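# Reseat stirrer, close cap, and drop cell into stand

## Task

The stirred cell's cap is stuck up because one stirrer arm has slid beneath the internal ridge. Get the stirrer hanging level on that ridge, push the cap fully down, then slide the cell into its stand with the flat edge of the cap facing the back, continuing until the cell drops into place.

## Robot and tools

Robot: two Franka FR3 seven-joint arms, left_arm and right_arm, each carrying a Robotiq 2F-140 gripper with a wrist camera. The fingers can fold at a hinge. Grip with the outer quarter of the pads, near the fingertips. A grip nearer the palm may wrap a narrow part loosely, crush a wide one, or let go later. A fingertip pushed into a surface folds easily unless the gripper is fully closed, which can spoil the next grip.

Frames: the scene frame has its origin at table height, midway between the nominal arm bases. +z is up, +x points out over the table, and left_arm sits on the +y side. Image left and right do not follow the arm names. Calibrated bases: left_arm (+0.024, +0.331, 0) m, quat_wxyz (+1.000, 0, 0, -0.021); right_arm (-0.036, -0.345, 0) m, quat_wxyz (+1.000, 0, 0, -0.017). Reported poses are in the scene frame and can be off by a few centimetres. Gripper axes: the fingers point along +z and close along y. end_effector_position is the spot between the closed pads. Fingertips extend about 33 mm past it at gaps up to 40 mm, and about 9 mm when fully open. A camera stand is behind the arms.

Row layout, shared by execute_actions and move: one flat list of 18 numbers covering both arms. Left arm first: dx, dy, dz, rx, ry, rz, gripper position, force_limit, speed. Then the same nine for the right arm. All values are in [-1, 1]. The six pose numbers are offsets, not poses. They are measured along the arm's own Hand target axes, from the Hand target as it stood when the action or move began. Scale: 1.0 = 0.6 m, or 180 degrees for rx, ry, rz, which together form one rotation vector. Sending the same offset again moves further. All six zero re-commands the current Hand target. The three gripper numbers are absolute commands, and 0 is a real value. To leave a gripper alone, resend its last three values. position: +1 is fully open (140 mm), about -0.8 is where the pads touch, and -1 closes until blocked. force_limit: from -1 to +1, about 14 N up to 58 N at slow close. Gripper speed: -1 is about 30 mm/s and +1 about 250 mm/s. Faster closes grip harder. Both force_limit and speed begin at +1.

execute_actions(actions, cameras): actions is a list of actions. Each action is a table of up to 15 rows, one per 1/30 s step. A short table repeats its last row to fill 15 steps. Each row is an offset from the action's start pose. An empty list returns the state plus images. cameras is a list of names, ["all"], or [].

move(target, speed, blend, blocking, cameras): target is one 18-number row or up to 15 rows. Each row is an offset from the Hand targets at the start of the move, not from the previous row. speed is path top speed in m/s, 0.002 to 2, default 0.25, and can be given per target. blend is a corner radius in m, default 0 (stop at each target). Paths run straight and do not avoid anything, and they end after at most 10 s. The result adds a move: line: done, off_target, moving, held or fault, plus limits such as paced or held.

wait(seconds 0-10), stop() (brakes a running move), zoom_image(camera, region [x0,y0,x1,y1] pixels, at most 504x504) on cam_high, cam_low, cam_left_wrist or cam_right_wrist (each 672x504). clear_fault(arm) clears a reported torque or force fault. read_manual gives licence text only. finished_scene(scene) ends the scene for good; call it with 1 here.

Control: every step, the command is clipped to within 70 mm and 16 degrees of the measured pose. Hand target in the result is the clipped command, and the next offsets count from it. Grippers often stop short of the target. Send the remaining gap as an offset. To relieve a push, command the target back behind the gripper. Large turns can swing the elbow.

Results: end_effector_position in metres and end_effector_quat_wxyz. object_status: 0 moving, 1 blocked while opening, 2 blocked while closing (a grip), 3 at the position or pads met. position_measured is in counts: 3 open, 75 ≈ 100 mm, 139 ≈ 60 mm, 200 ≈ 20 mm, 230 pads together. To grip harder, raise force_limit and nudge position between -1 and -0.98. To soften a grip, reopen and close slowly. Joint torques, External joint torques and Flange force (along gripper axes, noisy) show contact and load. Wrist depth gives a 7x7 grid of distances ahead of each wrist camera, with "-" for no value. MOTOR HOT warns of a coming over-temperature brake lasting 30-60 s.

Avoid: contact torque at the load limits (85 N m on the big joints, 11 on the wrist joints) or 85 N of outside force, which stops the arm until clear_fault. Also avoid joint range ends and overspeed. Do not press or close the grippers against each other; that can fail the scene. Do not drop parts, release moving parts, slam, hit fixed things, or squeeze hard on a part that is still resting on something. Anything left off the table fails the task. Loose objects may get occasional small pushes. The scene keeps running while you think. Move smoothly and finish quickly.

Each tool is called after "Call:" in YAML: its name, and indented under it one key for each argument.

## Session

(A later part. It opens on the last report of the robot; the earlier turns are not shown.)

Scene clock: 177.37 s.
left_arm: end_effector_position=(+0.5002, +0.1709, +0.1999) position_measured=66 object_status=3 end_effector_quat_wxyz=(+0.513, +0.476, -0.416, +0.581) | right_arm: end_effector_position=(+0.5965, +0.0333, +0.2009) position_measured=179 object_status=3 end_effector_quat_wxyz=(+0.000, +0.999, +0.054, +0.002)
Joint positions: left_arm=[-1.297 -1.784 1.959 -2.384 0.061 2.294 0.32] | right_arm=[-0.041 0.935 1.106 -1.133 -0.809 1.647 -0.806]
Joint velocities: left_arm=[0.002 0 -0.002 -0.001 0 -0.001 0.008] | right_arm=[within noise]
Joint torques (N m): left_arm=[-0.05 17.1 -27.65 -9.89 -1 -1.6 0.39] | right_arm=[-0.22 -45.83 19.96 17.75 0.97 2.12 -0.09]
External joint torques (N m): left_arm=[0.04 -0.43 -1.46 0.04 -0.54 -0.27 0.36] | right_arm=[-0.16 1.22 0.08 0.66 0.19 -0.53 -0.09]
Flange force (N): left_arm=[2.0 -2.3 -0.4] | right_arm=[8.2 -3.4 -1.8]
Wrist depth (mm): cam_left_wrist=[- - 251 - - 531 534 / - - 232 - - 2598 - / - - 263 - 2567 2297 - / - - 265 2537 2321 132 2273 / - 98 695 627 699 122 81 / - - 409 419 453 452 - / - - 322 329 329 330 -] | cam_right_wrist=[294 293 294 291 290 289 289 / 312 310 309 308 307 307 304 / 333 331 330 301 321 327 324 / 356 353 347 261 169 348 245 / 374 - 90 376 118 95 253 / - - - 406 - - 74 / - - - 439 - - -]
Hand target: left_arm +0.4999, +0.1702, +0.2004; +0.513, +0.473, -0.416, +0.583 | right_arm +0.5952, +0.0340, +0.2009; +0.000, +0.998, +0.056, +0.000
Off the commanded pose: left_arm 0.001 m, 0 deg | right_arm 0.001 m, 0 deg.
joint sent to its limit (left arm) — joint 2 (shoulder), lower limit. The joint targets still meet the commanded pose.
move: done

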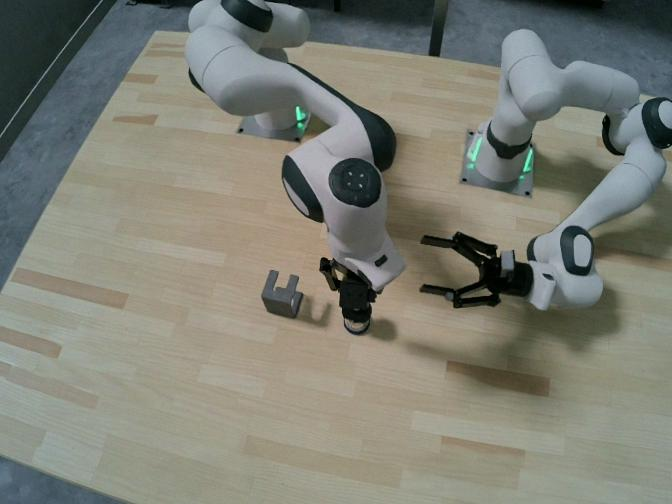

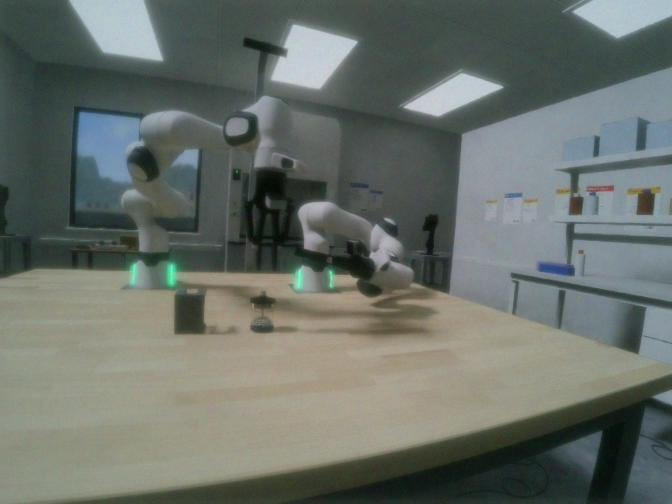

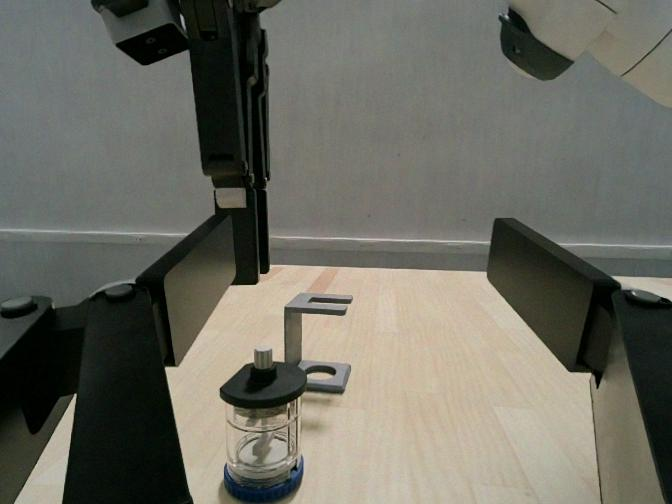

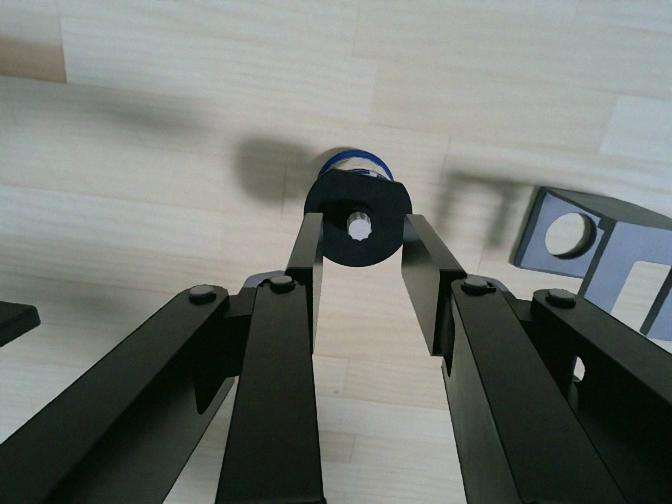

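Call:
move:
  target:
    - [0,0,0,0,0,0,0.5,-1,-1,-0.1897,-0.028,0.01,-0.0304,0.3329,0.0526,0.4,-1,-1]
  speed: 0.3
  cameras: ["all"]

Scene clock: 181.43 s.
left_arm: end_effector_position=(+0.5002, +0.1708, +0.1999) position_measured=66 object_status=3 end_effector_quat_wxyz=(+0.512, +0.475, -0.416, +0.582) | right_arm: end_effector_position=(+0.4804, +0.0387, +0.1962) position_measured=78 object_status=3 end_effector_quat_wxyz=(+0.018, +0.866, -0.028, +0.500)
Joint positions: left_arm=[-1.297 -1.784 1.959 -2.384 0.061 2.294 0.322] | right_arm=[-0.128 0.197 1.098 -2.333 -1.712 2.195 0.691]
Joint velocities: left_arm=[within noise] | right_arm=[0 0.001 0 0 0.001 0.001 0.004]
Joint torques (N m): left_arm=[-0.09 17.16 -27.68 -9.87 -1 -1.6 0.38] | right_arm=[-0.05 -17.04 4.64 19.78 -0.61 -0.49 0.45]
External joint torques (N m): left_arm=[-0.12 -0.45 -1.46 -0.01 -0.54 -0.27 0.35] | right_arm=[-0.05 0.88 -0.45 -0.27 -0.29 -0.32 0.43]
Flange force (N): left_arm=[2.0 -2.6 -0.1] | right_arm=[-4.3 -3.7 5.4]
Wrist depth (mm): cam_left_wrist=[- - - - 2182 2661 218 / - - - - - 2297 183 / - - 2834 - 2398 186 237 / - 2598 154 229 220 132 2598 / - 98 686 627 699 122 81 / - - 413 419 445 451 - / - - 319 328 328 332 -] | cam_right_wrist=[2444 2526 2776 2811 2811 2776 2846 / 571 554 561 566 571 577 583 / 442 461 464 466 472 479 479 / 390 402 374 288 402 150 292 / - 100 337 331 350 119 - / - - 306 308 310 311 - / - - 275 276 277 279 -]
Hand target: left_arm +0.4999, +0.1702, +0.2004; +0.513, +0.473, -0.416, +0.583 | right_arm +0.4802, +0.0378, +0.1950; +0.017, +0.865, -0.030, +0.500
Off the commanded pose: left_arm 0.001 m, 0 deg | right_arm 0.001 m, 0 deg.
joint sent to its limit (left arm) — joint 2 (shoulder), lower limit. The joint targets still meet the commanded pose.
move: done; limits=paced

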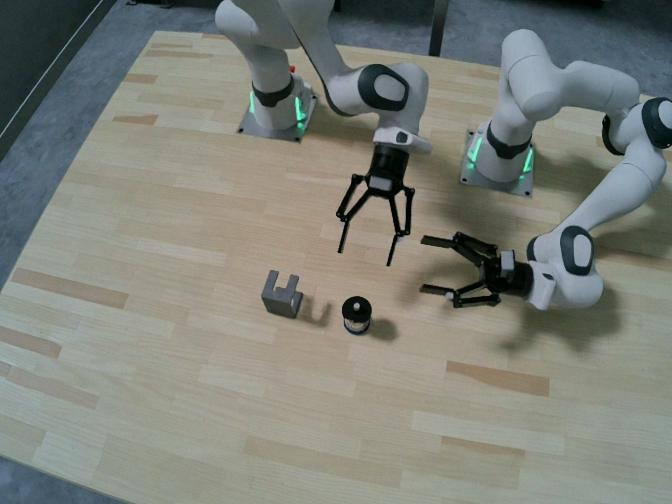

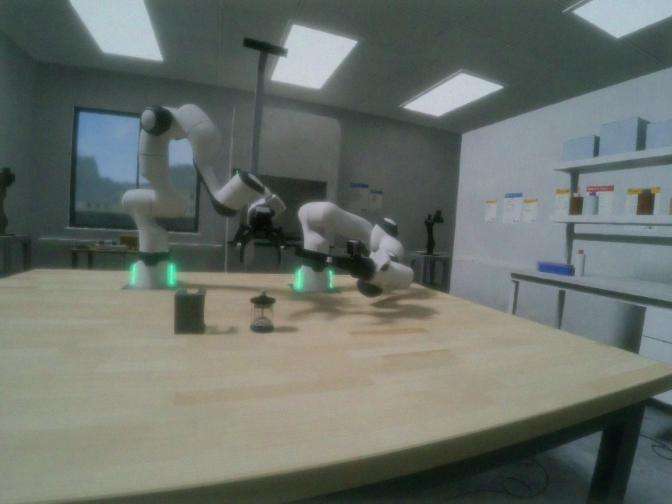

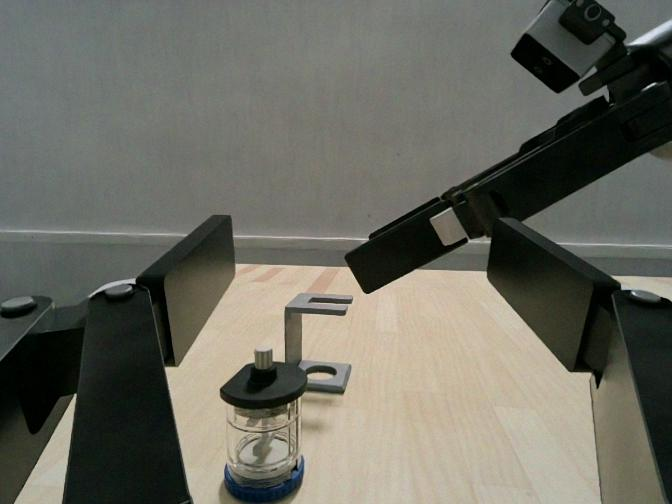

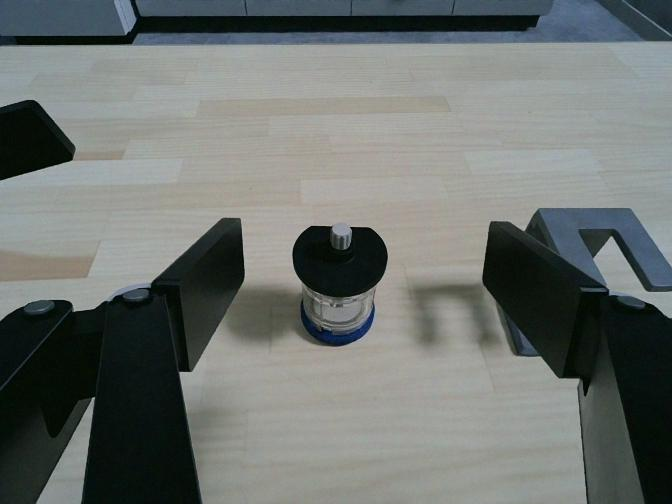

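Call:
move:
  target:
    - [0,0,0,0,0,0,0.5,-1,-1,-0.1963,-0.0158,0.1133,0,0,0,0.4,-1,-1]
  speed: 0.2
  cameras: ["cam_right_wrist","cam_left_wrist"]

Scene clock: 183.67 s.
left_arm: end_effector_position=(+0.5002, +0.1708, +0.1999) position_measured=66 object_status=3 end_effector_quat_wxyz=(+0.512, +0.475, -0.416, +0.582) | right_arm: end_effector_position=(+0.4799, +0.0469, +0.0587) position_measured=78 object_status=3 end_effector_quat_wxyz=(+0.019, +0.866, -0.027, +0.499)
Joint positions: left_arm=[-1.297 -1.784 1.959 -2.384 0.061 2.294 0.322] | right_arm=[0.118 0.629 0.874 -2.267 -2.029 1.924 0.892]
Joint velocities: left_arm=[within noise] | right_arm=[0 0 0 -0.001 0 0 0.007]
Joint torques (N m): left_arm=[-0.08 17.15 -27.63 -9.89 -0.99 -1.6 0.38] | right_arm=[-0.04 -29.34 12.45 14.6 -0.92 -0.85 0.45]
External joint torques (N m): left_arm=[-0.08 -0.46 -1.44 0.01 -0.53 -0.27 0.35] | right_arm=[-0.02 1.32 -0.72 0.44 -0.28 -0.36 0.42]
Flange force (N): left_arm=[2.0 -2.6 -0.2] | right_arm=[-4.5 -3.6 4.8]
Wrist depth (mm): cam_left_wrist=[- - - 2537 - - 374 / - - - - - - - / 2834 3117 - 2480 - - - / 2798 115 1039 1039 2480 131 - / - 98 686 631 706 131 81 / - - 402 413 340 227 - / - - 312 327 224 196 -] | cam_right_wrist=[370 375 382 183 397 402 384 / 294 299 304 243 297 316 245 / 246 248 251 227 257 260 257 / 211 218 203 216 219 150 224 / - 100 183 189 191 128 - / - - 166 167 169 169 - / - - 149 150 149 152 -]
Hand target: left_arm +0.4999, +0.1702, +0.2004; +0.513, +0.473, -0.416, +0.583 | right_arm +0.4810, +0.0473, +0.0590; +0.017, +0.865, -0.030, +0.500
Off the commanded pose: left_arm 0.001 m, 0 deg | right_arm 0.001 m, 0 deg.
joint sent to its limit (left arm) — joint 2 (shoulder), lower limit. The joint targets still meet the commanded pose.
move: done
Images, in order (width x height): cam_left_wrist 672x504, cam_right_wrist 672x504.

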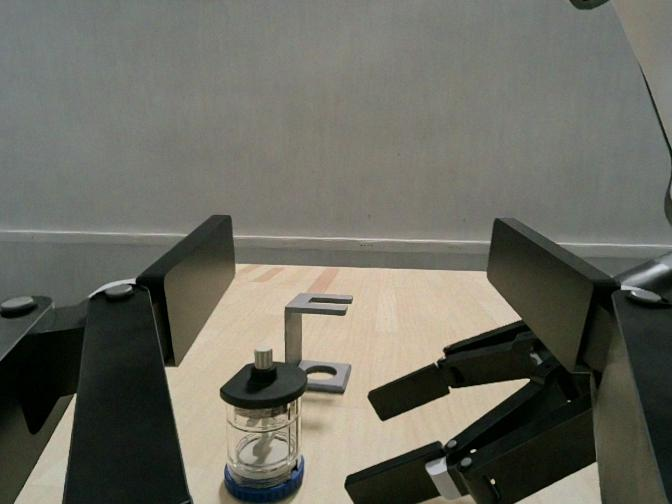

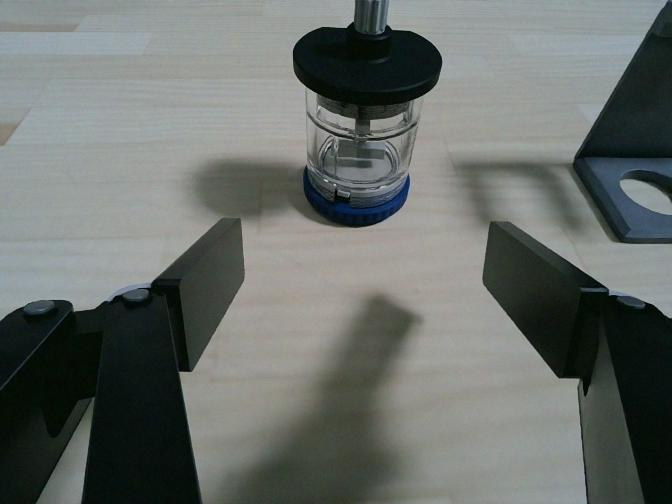

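Call:
move:
  target:
    - [0,0,0,0,0,0,0.5,-1,-1,0.0542,0.002,0.0938,0,0,0,0.4,-1,-1]
  speed: 0.12
  cameras: ["cam_right_wrist","cam_left_wrist"]

Scene clock: 185.47 s.
left_arm: end_effector_position=(+0.5002, +0.1708, +0.1999) position_measured=66 object_status=3 end_effector_quat_wxyz=(+0.512, +0.475, -0.416, +0.582) | right_arm: end_effector_position=(+0.5458, +0.0400, +0.0599) position_measured=78 object_status=3 end_effector_quat_wxyz=(+0.017, +0.865, -0.034, +0.501)
Joint positions: left_arm=[-1.297 -1.784 1.959 -2.384 0.061 2.294 0.322] | right_arm=[0.084 0.683 0.812 -2.145 -2.097 2 0.83]
Joint velocities: left_arm=[within noise] | right_arm=[0 -0.002 0.001 0 0 0.001 -0.006]
Joint torques (N m): left_arm=[-0.09 17.19 -27.64 -9.87 -0.99 -1.6 0.4] | right_arm=[0.03 -32.92 13.25 15.47 -0.89 -0.17 -0.05]
External joint torques (N m): left_arm=[-0.1 -0.46 -1.38 -0.04 -0.53 -0.28 0.37] | right_arm=[0.04 1.55 -0.78 0.45 -0.28 0.23 -0.08]
Flange force (N): left_arm=[1.9 -2.4 -0.1] | right_arm=[-2.7 -3.7 5.9]
Wrist depth (mm): cam_left_wrist=[- - - 2425 - - 369 / - 3117 - 2139 - - 247 / 2834 2452 - - - - 229 / 2834 2661 1064 1049 2346 132 174 / - 98 699 627 321 131 81 / - - 387 342 218 225 - / - - 297 243 311 331 -] | cam_right_wrist=[378 384 386 394 396 400 404 / 302 303 308 149 313 314 316 / 250 252 245 130 139 260 260 / 214 221 204 188 219 151 218 / - 100 183 180 190 128 - / - - 167 168 169 169 - / - - 150 151 148 152 -]
Hand target: left_arm +0.4999, +0.1702, +0.2004; +0.513, +0.473, -0.416, +0.583 | right_arm +0.5458, +0.0416, +0.0591; +0.017, +0.865, -0.030, +0.500
Off the commanded pose: left_arm 0.001 m, 0 deg | right_arm 0.002 m, 1 deg.
joint sent to its limit (left arm) — joint 2 (shoulder), lower limit. The joint targets still meet the commanded pose.
move: done
Images, in order (width x height): cam_left_wrist 672x504, cam_right_wrist 672x504.

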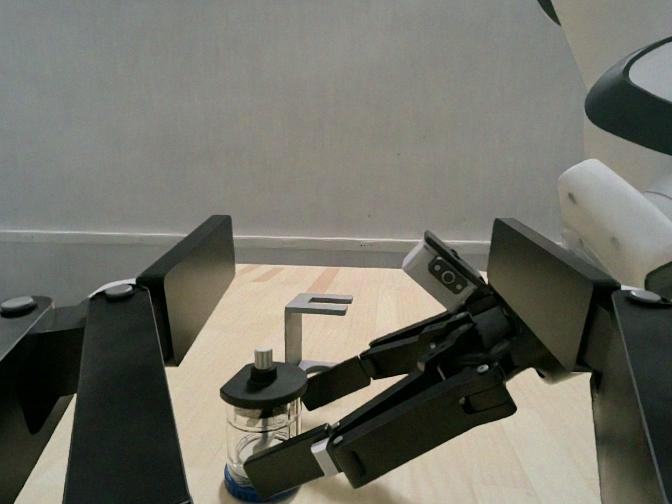

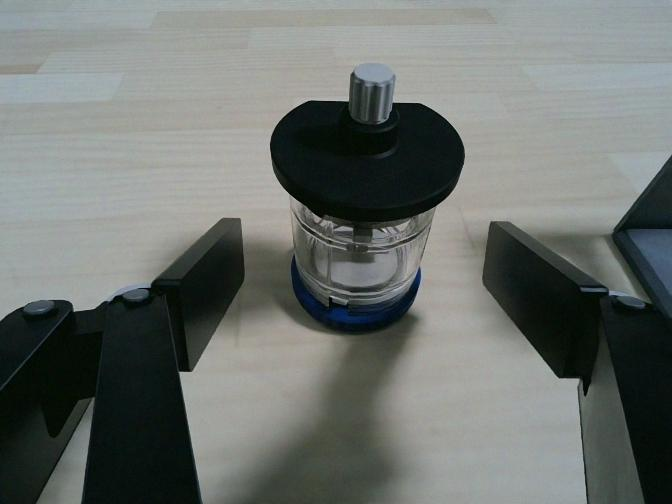

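Call:
move:
  target:
    - [0,0,0,0,0,0,0.5,-1,-1,0.0138,-0.0018,0.0285,0,0,0,0.4,-1,-1]
    - [0,0,0,0,0,0,0.5,-1,-1,0.0138,-0.0018,0.0285,0,0,0,-1,-0.5,-1]
  speed: 0.05

Call:
wait:
  seconds: 0.7
  cameras: ["cam_right_wrist","cam_left_wrist"]

Scene clock: 188.50 s.
left_arm: end_effector_position=(+0.5002, +0.1708, +0.1999) position_measured=66 object_status=3 end_effector_quat_wxyz=(+0.512, +0.475, -0.416, +0.582) | right_arm: end_effector_position=(+0.5647, +0.0401, +0.0586) position_measured=144 object_status=0 end_effector_quat_wxyz=(+0.017, +0.865, -0.033, +0.501)
Joint positions: left_arm=[-1.297 -1.784 1.959 -2.384 0.061 2.294 0.322] | right_arm=[0.084 0.707 0.791 -2.099 -2.113 2.023 0.805]
Joint torques (N m): left_arm=[-0.1 17.14 -27.71 -9.86 -0.99 -1.6 0.38] | right_arm=[-0.21 -34.31 13.55 15.56 -0.78 -0.16 -0.1]
External joint torques (N m): left_arm=[-0.22 -0.52 -1.46 -0.09 -0.54 -0.29 0.35] | right_arm=[-0.23 1.34 -0.72 0.41 -0.19 0.21 -0.13]
Flange force (N): left_arm=[2.0 -2.7 0.1] | right_arm=[-1.7 -2.8 5.2]
Wrist depth (mm): cam_left_wrist=[- - 2321 - - 398 367 / - 2728 - 2537 - 2372 236 / 2452 - - - - 201 225 / 2480 129 1034 966 - 141 177 / - 98 688 623 262 130 81 / - - 425 259 221 420 - / - - 297 296 328 331 -] | cam_right_wrist=[374 380 382 390 392 395 399 / 299 301 303 292 308 312 316 / 247 249 242 121 122 257 259 / 212 213 207 114 119 219 213 / - - 90 169 168 - 93 / - - - 166 167 - 76 / - - - 149 147 - -]
Hand target: left_arm +0.4999, +0.1702, +0.2004; +0.513, +0.473, -0.416, +0.583 | right_arm +0.5648, +0.0413, +0.0577; +0.017, +0.865, -0.030, +0.500
Off the commanded pose: left_arm 0.001 m, 0 deg | right_arm 0.001 m, 0 deg.
joint sent to its limit (left arm) — joint 2 (shoulder), lower limit. The joint targets still meet the commanded pose.
move: done

Scene clock: 189.20 s.
left_arm: end_effector_position=(+0.5002, +0.1708, +0.1999) position_measured=66 object_status=3 end_effector_quat_wxyz=(+0.512, +0.475, -0.416, +0.582) | right_arm: end_effector_position=(+0.5647, +0.0401, +0.0586) position_measured=144 object_status=2 end_effector_quat_wxyz=(+0.017, +0.865, -0.033, +0.501)
Joint positions: left_arm=[-1.297 -1.784 1.959 -2.384 0.061 2.294 0.322] | right_arm=[0.084 0.707 0.791 -2.099 -2.113 2.023 0.805]
Joint torques (N m): left_arm=[-0.07 17.15 -27.65 -9.85 -1 -1.6 0.36] | right_arm=[-0.26 -34.4 13.49 15.5 -0.77 -0.15 -0.11]
External joint torques (N m): left_arm=[-0.18 -0.49 -1.38 -0.08 -0.54 -0.29 0.33] | right_arm=[-0.33 1.36 -0.87 0.31 -0.17 0.22 -0.13]
Flange force (N): left_arm=[1.9 -2.5 0.0] | right_arm=[-1.7 -2.4 5.1]
Wrist depth (mm): cam_left_wrist=[2059 - - - - 403 367 / - - - - - - 234 / 2728 2728 - - - 200 226 / - 129 153 1020 - 141 177 / - 98 693 680 262 131 81 / - - 420 255 221 419 - / - - 296 297 329 332 -] | cam_right_wrist=[374 379 382 387 390 396 403 / 298 300 303 291 308 312 313 / 247 249 243 121 122 257 259 / 212 213 208 114 119 218 213 / - - 97 170 170 - 92 / - - - 166 167 - 76 / - - - 149 147 - -]
Hand target: left_arm +0.4999, +0.1702, +0.2004; +0.513, +0.473, -0.416, +0.583 | right_arm +0.5648, +0.0413, +0.0577; +0.017, +0.865, -0.030, +0.500
Tool commands: left_gripper/position=+0.5 left_gripper/force_limit=-1.0 left_gripper/speed=-1.0 right_gripper/position=-1.0 right_gripper/force_limit=-0.5 right_gripper/speed=-1.0
Off the commanded pose: left_arm 0.001 m, 0 deg | right_arm 0.001 m, 0 deg.
wait: 0.70 s; at rest by 0.17 s
Images, in order (width x height): cam_left_wrist 672x504, cam_right_wrist 672x504.

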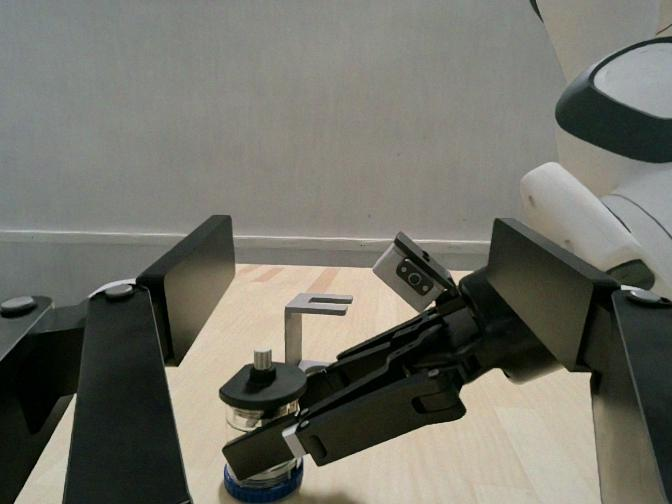

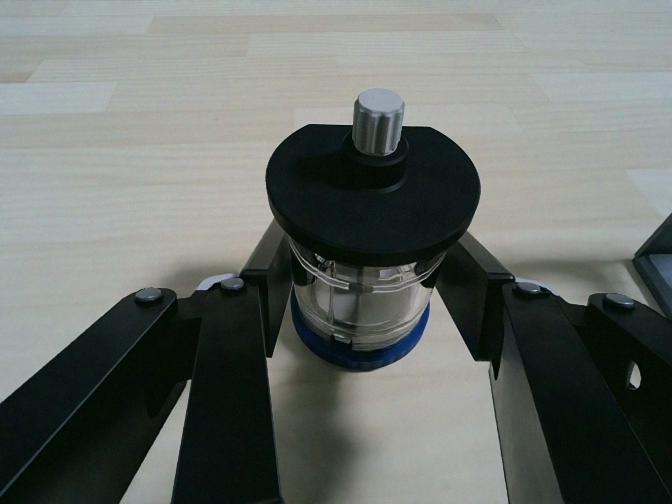

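Call:
move:
  target:
    - [0,0,0,0,0,0,0.5,-1,-1,0.0433,0,-0.025,0,0,0,-1,-0.5,-1]
    - [0,0,0,0,0,0,0.5,-1,-1,-0.028,0.2773,-0.1485,0,0,0,-1,-0.5,-1]
  speed: [0.06,0.15]
  blend: [0.01,0]
  cameras: ["cam_right_wrist","cam_left_wrist"]

Scene clock: 192.63 s.
left_arm: end_effector_position=(+0.5002, +0.1708, +0.1999) position_measured=66 object_status=3 end_effector_quat_wxyz=(+0.512, +0.475, -0.416, +0.582) | right_arm: end_effector_position=(+0.4669, -0.1192, +0.0856) position_measured=144 object_status=2 end_effector_quat_wxyz=(+0.019, +0.867, -0.029, +0.498)
Joint positions: left_arm=[-1.297 -1.784 1.959 -2.384 0.061 2.294 0.322] | right_arm=[-0.244 0.171 0.932 -2.654 -2.182 2.258 1.106]
Joint velocities: left_arm=[within noise] | right_arm=[0 -0.001 -0.001 0 0 0 0.005]
Joint torques (N m): left_arm=[-0.06 17.17 -27.67 -9.89 -0.99 -1.6 0.38] | right_arm=[-1.08 -18.62 3.68 14.78 -0.7 -0.95 0.39]
External joint torques (N m): left_arm=[-0.11 -0.45 -1.44 -0.09 -0.53 -0.28 0.35] | right_arm=[-1.18 -1.18 0.34 0.48 -0.47 -0.21 0.36]
Flange force (N): left_arm=[2.1 -2.3 -0.1] | right_arm=[3.9 4.9 -3.4]
Wrist depth (mm): cam_left_wrist=[- 2250 - - 2728 - 466 / 2728 3073 - 2567 2567 2728 364 / 2567 - - 1898 2161 2346 335 / - - 154 2598 2204 141 352 / - 98 618 574 410 122 81 / - - 444 416 445 446 - / - - 329 327 330 329 -] | cam_right_wrist=[444 452 455 461 469 471 476 / 352 356 360 140 180 370 375 / 292 296 288 121 123 306 307 / 251 252 136 114 119 259 261 / - - 97 167 169 - 93 / - - - 197 198 - 76 / - - - 178 178 - -]
Hand target: left_arm +0.4999, +0.1702, +0.2004; +0.513, +0.473, -0.416, +0.583 | right_arm +0.4679, -0.1187, +0.0876; +0.017, +0.865, -0.030, +0.500
Off the commanded pose: left_arm 0.001 m, 0 deg | right_arm 0.002 m, 0 deg.
joint sent to its limit (left arm) — joint 2 (shoulder), lower limit. The joint targets still meet the commanded pose.
move: done
Images, in order (width x height): cam_left_wrist 672x504, cam_right_wrist 672x504.

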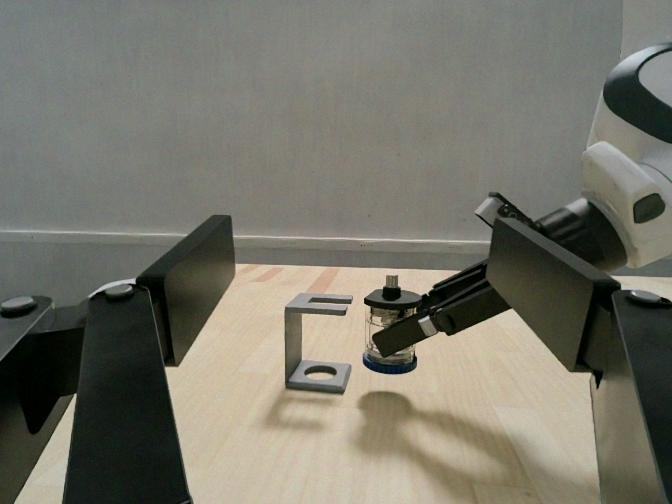

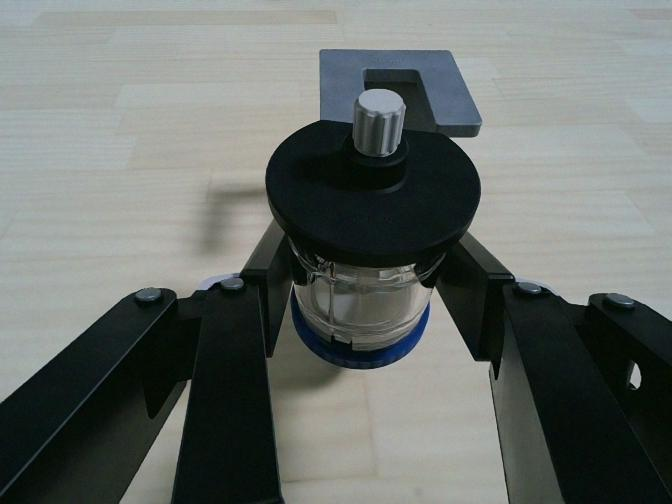

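Call:
move:
  target:
    - [-0.1187,-0.0492,0.1185,0,0,0,0.5,-1,-1,-0.0253,0,0.0146,0,0,0,-1,-0.5,-1]
  speed: 0.12
  cameras: ["cam_right_wrist","cam_left_wrist"]

Call:
zoom_image:
  camera: "cam_right_wrist"
  region: [240, 20, 520, 230]

Scene clock: 195.43 s.
left_arm: end_effector_position=(+0.5389, +0.0906, +0.1463) position_measured=66 object_status=3 end_effector_quat_wxyz=(+0.515, +0.473, -0.416, +0.581) | right_arm: end_effector_position=(+0.4648, -0.1195, +0.0674) position_measured=144 object_status=2 end_effector_quat_wxyz=(+0.019, +0.868, -0.028, +0.496)
Joint positions: left_arm=[-1.605 -1.785 2.001 -2.244 -0.12 2.421 0.553] | right_arm=[-0.228 0.251 0.912 -2.652 -2.222 2.191 1.116]
Joint velocities: left_arm=[-0.001 0.001 0 -0.001 0 0 0.005] | right_arm=[within noise]
Joint torques (N m): left_arm=[-0.09 20.51 -28.94 -9.46 -0.72 -1.69 0.34] | right_arm=[-0.27 -19.08 4.63 14.63 -0.75 -1.52 0.33]
External joint torques (N m): left_arm=[-0.25 -0.11 -1.44 -0.14 -0.53 0.15 0.31] | right_arm=[-0.25 0.04 -0.04 1.38 -0.48 -0.76 0.3]
Flange force (N): left_arm=[1.9 -1.6 1.9] | right_arm=[-2.5 -1.8 5.3]
Wrist depth (mm): cam_left_wrist=[2598 - - - - - - / - - - - 2204 2321 - / - - - - - - 310 / - 116 788 - 2480 141 282 / - 98 515 531 324 122 81 / - - 334 335 336 341 - / - - 246 247 248 249 -] | cam_right_wrist=[397 404 410 437 224 425 429 / 318 321 324 140 166 334 338 / 264 266 260 121 122 276 277 / 227 229 222 114 133 235 236 / - - 90 170 168 - 93 / - - - 179 179 - 76 / - - - 161 161 - -]
Hand target: left_arm +0.5399, +0.0904, +0.1454; +0.513, +0.473, -0.416, +0.583 | right_arm +0.4679, -0.1187, +0.0701; +0.017, +0.865, -0.030, +0.500
Off the commanded pose: left_arm 0.001 m, 0 deg | right_arm 0.004 m, 1 deg.
joint sent to its limit (left arm) — joint 2 (shoulder), lower limit. The joint targets still meet the commanded pose.
move: off_target (right_arm)
Images, in order (width x height): cam_left_wrist 672x504, cam_right_wrist 672x504.

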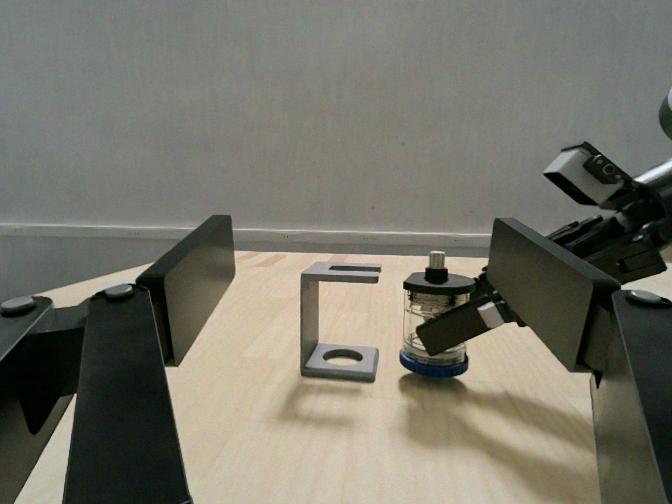

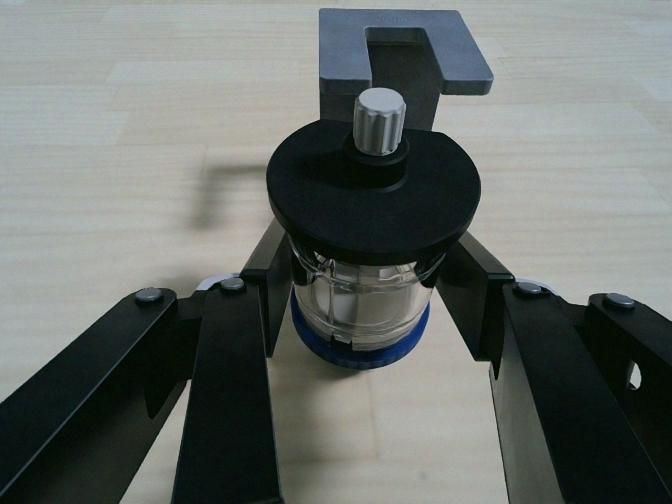

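Scaled by 1.800 from the camera's 672x504 image, which has a finer 960x720 frame.

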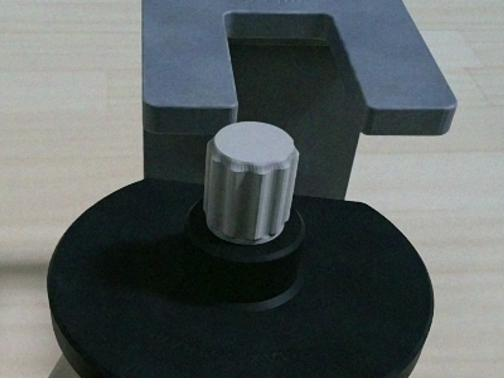

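Call:
zoom_image:
  camera: "cam_right_wrist"
  region: [300, 0, 510, 160]

Call:
zoom_image:
  camera: "cam_right_wrist"
  region: [260, 80, 490, 380]

Call:
zoom_image:
  camera: "cam_left_wrist"
  region: [290, 230, 500, 400]

Scaled by 2.400 from the camera's 672x504 image, which has a finer 960x720 frame.

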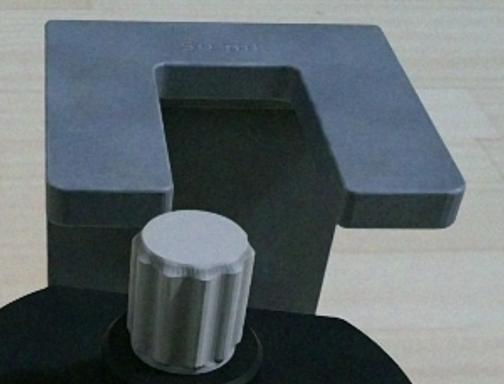

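Scaled by 1.680 from the camera's 672x504 image, which has a finer 960x720 frame.

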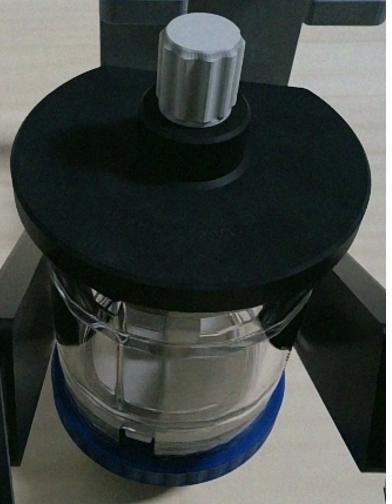

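Scaled by 2.400 from the camera's 672x504 image, which has a finer 960x720 frame.

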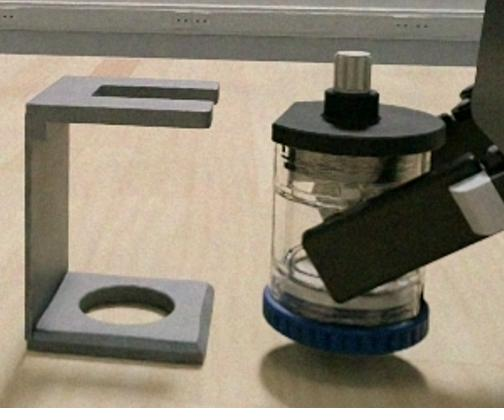

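Call:
move:
  target:
    - [0,0,0,0,0,0,0.5,-1,-1,0,0.0313,0,0.0481,0,-0.0278,-1,-0.5,-1]
  speed: 0.08
  cameras: ["cam_right_wrist","cam_left_wrist"]

Call:
zoom_image:
  camera: "cam_right_wrist"
  region: [260, 0, 490, 230]

Call:
zoom_image:
  camera: "cam_left_wrist"
  region: [290, 230, 500, 400]

Scene clock: 198.77 s.
left_arm: end_effector_position=(+0.5389, +0.0906, +0.1463) position_measured=66 object_status=3 end_effector_quat_wxyz=(+0.514, +0.473, -0.417, +0.582) | right_arm: end_effector_position=(+0.4658, -0.1378, +0.0685) position_measured=144 object_status=2 end_effector_quat_wxyz=(-0.024, +0.866, +0.046, +0.498)
Joint positions: left_arm=[-1.605 -1.785 2.001 -2.244 -0.121 2.421 0.555] | right_arm=[-0.363 0.167 0.907 -2.718 -2.563 2.321 1.236]
Joint velocities: left_arm=[within noise] | right_arm=[0 -0.001 0 0 0 0 0.007]
Joint torques (N m): left_arm=[-0.07 20.48 -28.94 -9.44 -0.74 -1.71 0.37] | right_arm=[-1.03 -18 3.48 13.58 -0.6 -1.11 0.42]
External joint torques (N m): left_arm=[-0.08 -0.01 -1.53 -0.02 -0.54 0.14 0.34] | right_arm=[-1.02 -0.92 0.52 0.41 -0.4 -0.22 0.39]
Flange force (N): left_arm=[2.1 -1.6 1.5] | right_arm=[3.4 4.0 -4.5]
Wrist depth (mm): cam_left_wrist=[2762 2537 - - - - 411 / 2182 2629 - - 1865 - 429 / 2508 - 2021 - - - 333 / 2728 115 782 - 1914 132 325 / - 98 520 523 399 122 81 / - - 335 334 338 338 - / - - 245 248 248 249 -] | cam_right_wrist=[415 420 422 450 193 432 439 / 328 329 334 140 159 339 341 / 271 273 265 121 122 279 281 / 231 233 227 114 115 238 239 / - - 97 169 168 - 93 / - - - 180 181 - 76 / - - - 162 163 - -]
Hand target: left_arm +0.5399, +0.0904, +0.1454; +0.513, +0.473, -0.416, +0.583 | right_arm +0.4666, -0.1375, +0.0701; -0.026, +0.865, +0.046, +0.500
Off the commanded pose: left_arm 0.001 m, 0 deg | right_arm 0.002 m, 0 deg.
joint sent to its limit (left arm) — joint 2 (shoulder), lower limit. The joint targets still meet the commanded pose.
move: done
Images, in order (width x height): cam_left_wrist 672x504, cam_right_wrist 672x504.

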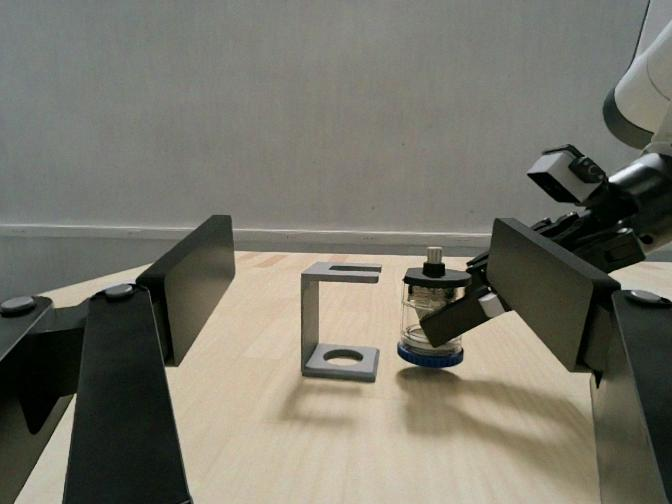

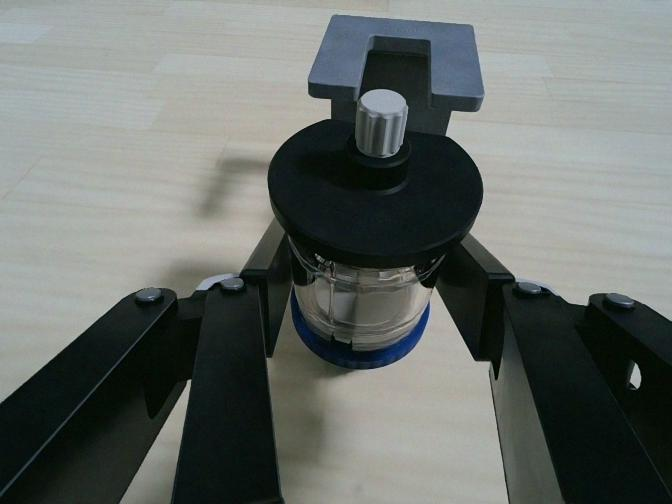

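Scaled by 2.191 from the camera's 672x504 image, which has a finer 960x720 frame.

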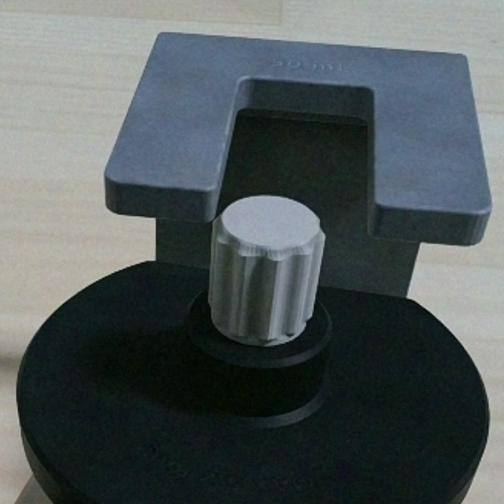

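Scaled by 2.400 from the camera's 672x504 image, which has a finer 960x720 frame.

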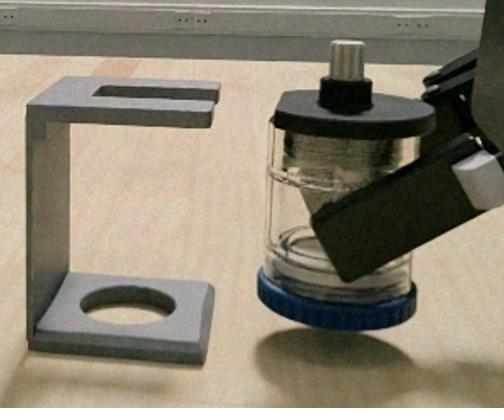

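Call:
move:
  target:
    - [0,0,0,0,0,0,0.5,-1,-1,-0.001,0.0078,0.0006,0.0217,0,-0.0125,-1,-0.5,-1]
  speed: 0.08
  cameras: ["cam_right_wrist","cam_left_wrist"]

Call:
zoom_image:
  camera: "cam_right_wrist"
  region: [260, 0, 490, 230]

Call:
zoom_image:
  camera: "cam_left_wrist"
  region: [290, 230, 500, 400]

Scene clock: 200.97 s.
left_arm: end_effector_position=(+0.5389, +0.0906, +0.1463) position_measured=66 object_status=3 end_effector_quat_wxyz=(+0.514, +0.473, -0.417, +0.582) | right_arm: end_effector_position=(+0.4664, -0.1424, +0.0679) position_measured=144 object_status=2 end_effector_quat_wxyz=(-0.044, +0.863, +0.080, +0.497)
Joint positions: left_arm=[-1.605 -1.785 2.001 -2.244 -0.121 2.421 0.555] | right_arm=[-0.416 0.15 0.902 -2.73 -2.726 2.36 1.294]
Joint velocities: left_arm=[within noise] | right_arm=[0 0.001 -0.002 -0.001 -0.001 0.001 0.007]
Joint torques (N m): left_arm=[-0.09 20.47 -28.93 -9.43 -0.73 -1.7 0.38] | right_arm=[-1.07 -17.62 3.15 13.54 -0.57 -1.17 0.34]
External joint torques (N m): left_arm=[-0.11 -0.05 -1.42 0.03 -0.54 0.16 0.35] | right_arm=[-1.08 -0.85 0.49 0.39 -0.37 -0.24 0.31]
Flange force (N): left_arm=[1.8 -1.8 1.5] | right_arm=[3.2 3.7 -4.7]
Wrist depth (mm): cam_left_wrist=[- 1818 2372 2910 - - 416 / 3968 2661 2598 - - - 411 / 2871 - 1984 - 2567 - 346 / - 116 796 - 2398 141 337 / - 98 523 531 408 122 81 / - - 333 337 336 340 - / - - 245 246 248 248 -] | cam_right_wrist=[416 421 422 382 203 433 438 / 330 331 334 140 159 338 341 / 273 274 265 121 122 279 280 / 232 233 226 114 115 237 238 / - - 97 169 167 - 93 / - - - 181 181 - 76 / - - - 162 162 - -]
Hand target: left_arm +0.5399, +0.0904, +0.1454; +0.513, +0.473, -0.416, +0.583 | right_arm +0.4671, -0.1421, +0.0694; -0.046, +0.862, +0.080, +0.498
Off the commanded pose: left_arm 0.001 m, 0 deg | right_arm 0.002 m, 0 deg.
joint sent to its limit (left arm) — joint 2 (shoulder), lower limit. The joint targets still meet the commanded pose.
move: done
Images, in order (width x height): cam_left_wrist 672x504, cam_right_wrist 672x504.

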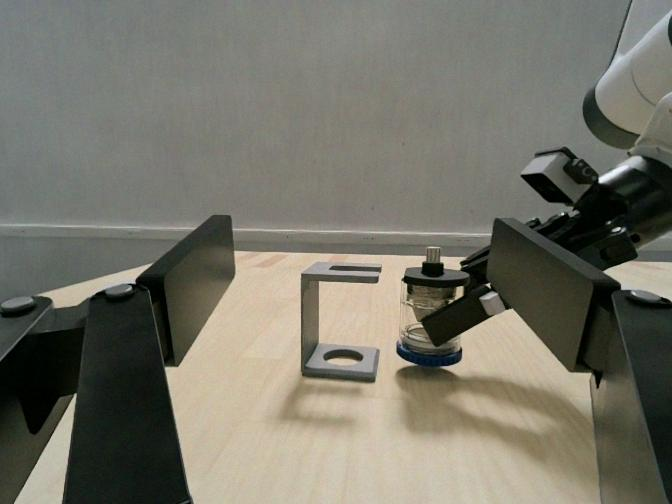

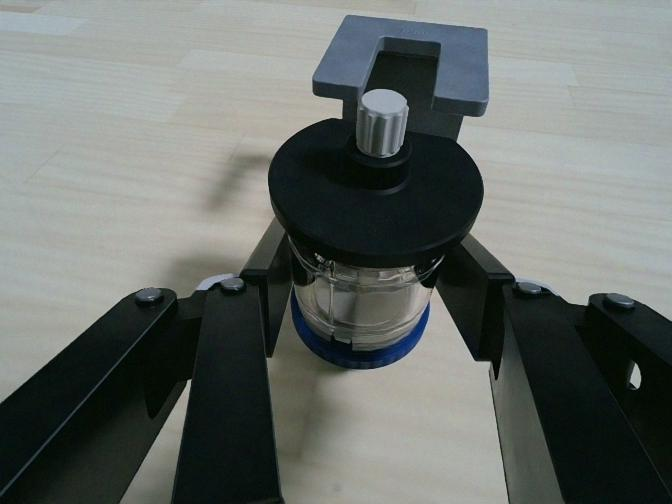

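Scaled by 2.191 from the camera's 672x504 image, which has a finer 960x720 frame.

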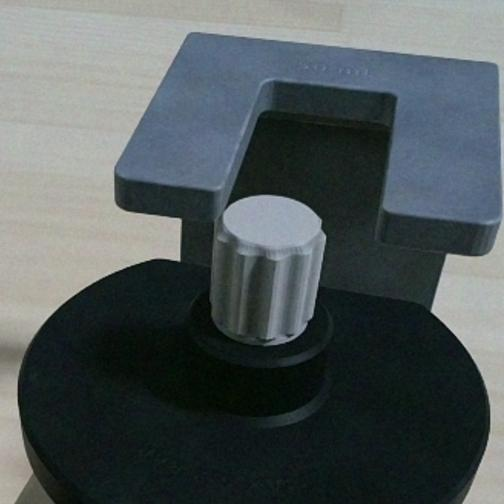

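Scaled by 2.400 from the camera's 672x504 image, which has a finer 960x720 frame.

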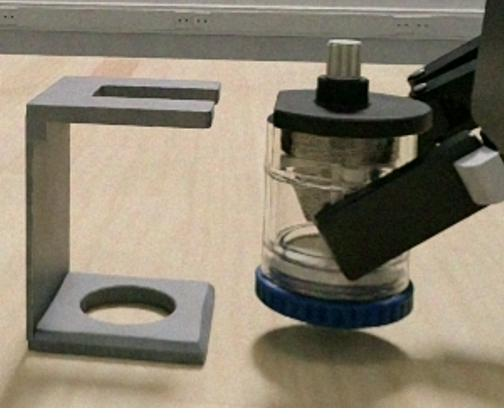

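Call:
move:
  target:
    - [0,0,0,0,0,0,0.5,-1,-1,0.016,0.0082,0.0278,0,0,0,-1,-0.5,-1]
  speed: 0.06
  cameras: ["cam_right_wrist","cam_left_wrist"]

Call:
zoom_image:
  camera: "cam_right_wrist"
  region: [260, 30, 490, 260]

Call:
zoom_image:
  camera: "cam_left_wrist"
  region: [290, 240, 470, 390]

Scene clock: 202.53 s.
left_arm: end_effector_position=(+0.5389, +0.0906, +0.1463) position_measured=66 object_status=3 end_effector_quat_wxyz=(+0.514, +0.473, -0.417, +0.582) | right_arm: end_effector_position=(+0.4852, -0.1448, +0.0681) position_measured=144 object_status=2 end_effector_quat_wxyz=(-0.047, +0.863, +0.075, +0.497)
Joint positions: left_arm=[-1.605 -1.785 2.001 -2.244 -0.121 2.421 0.555] | right_arm=[-0.422 0.194 0.87 -2.682 -2.752 2.372 1.273]
Joint velocities: left_arm=[within noise] | right_arm=[0 0 0 0 -0.002 0.002 -0.005]
Joint torques (N m): left_arm=[-0.08 20.49 -28.92 -9.45 -0.73 -1.71 0.38] | right_arm=[-0.04 -18.47 3.09 14.83 -0.56 -1.14 -0.11]
External joint torques (N m): left_arm=[-0.23 -0.06 -1.53 -0.13 -0.53 0.13 0.35] | right_arm=[-0.05 0.03 -0.35 1.57 -0.37 -0.25 -0.13]
Flange force (N): left_arm=[2.0 -1.7 1.8] | right_arm=[0.6 0.2 5.8]
Wrist depth (mm): cam_left_wrist=[2661 2297 - - - - 367 / - - - - - 2372 382 / - - 2398 - - 2078 342 / - - 945 2425 2119 141 364 / - 98 517 587 349 122 81 / - - 333 333 337 339 - / - - 246 247 247 248 -] | cam_right_wrist=[424 424 427 452 429 427 427 / 334 335 333 146 150 336 336 / 276 275 266 121 123 277 277 / 234 234 227 114 116 236 236 / - - 90 169 168 - 93 / - - - 180 181 - 76 / - - - 162 162 - -]
Hand target: left_arm +0.5399, +0.0904, +0.1454; +0.513, +0.473, -0.416, +0.583 | right_arm +0.4869, -0.1434, +0.0694; -0.046, +0.862, +0.080, +0.498
Off the commanded pose: left_arm 0.001 m, 0 deg | right_arm 0.003 m, 1 deg.
joint sent to its limit (left arm) — joint 2 (shoulder), lower limit. The joint targets still meet the commanded pose.
move: done
Images, in order (width x height): cam_left_wrist 672x504, cam_right_wrist 672x504.

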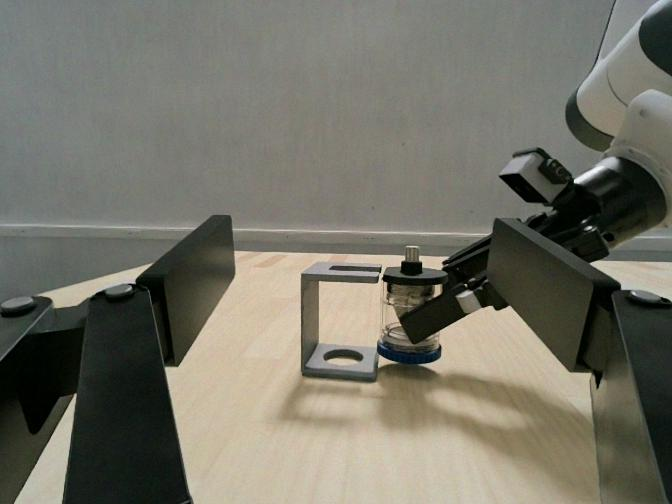

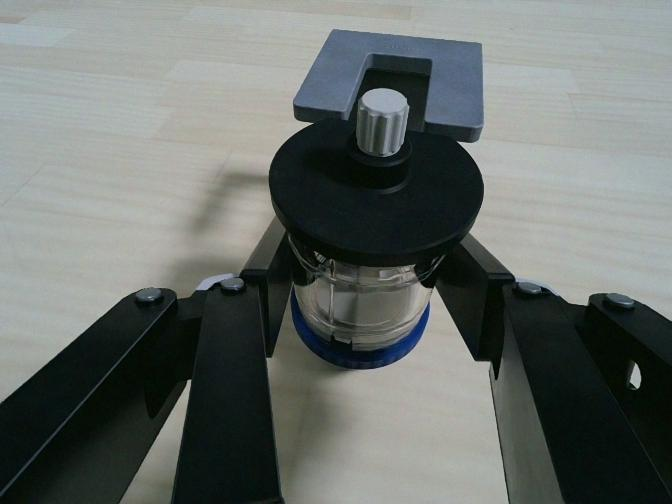

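Scaled by 2.191 from the camera's 672x504 image, which has a finer 960x720 frame.

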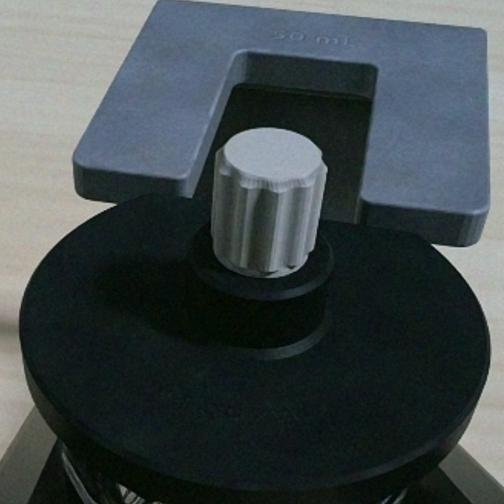

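Scaled by 2.800 from the camera's 672x504 image, which has a finer 960x720 frame.

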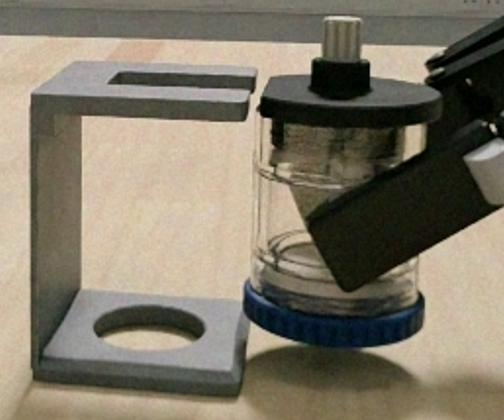

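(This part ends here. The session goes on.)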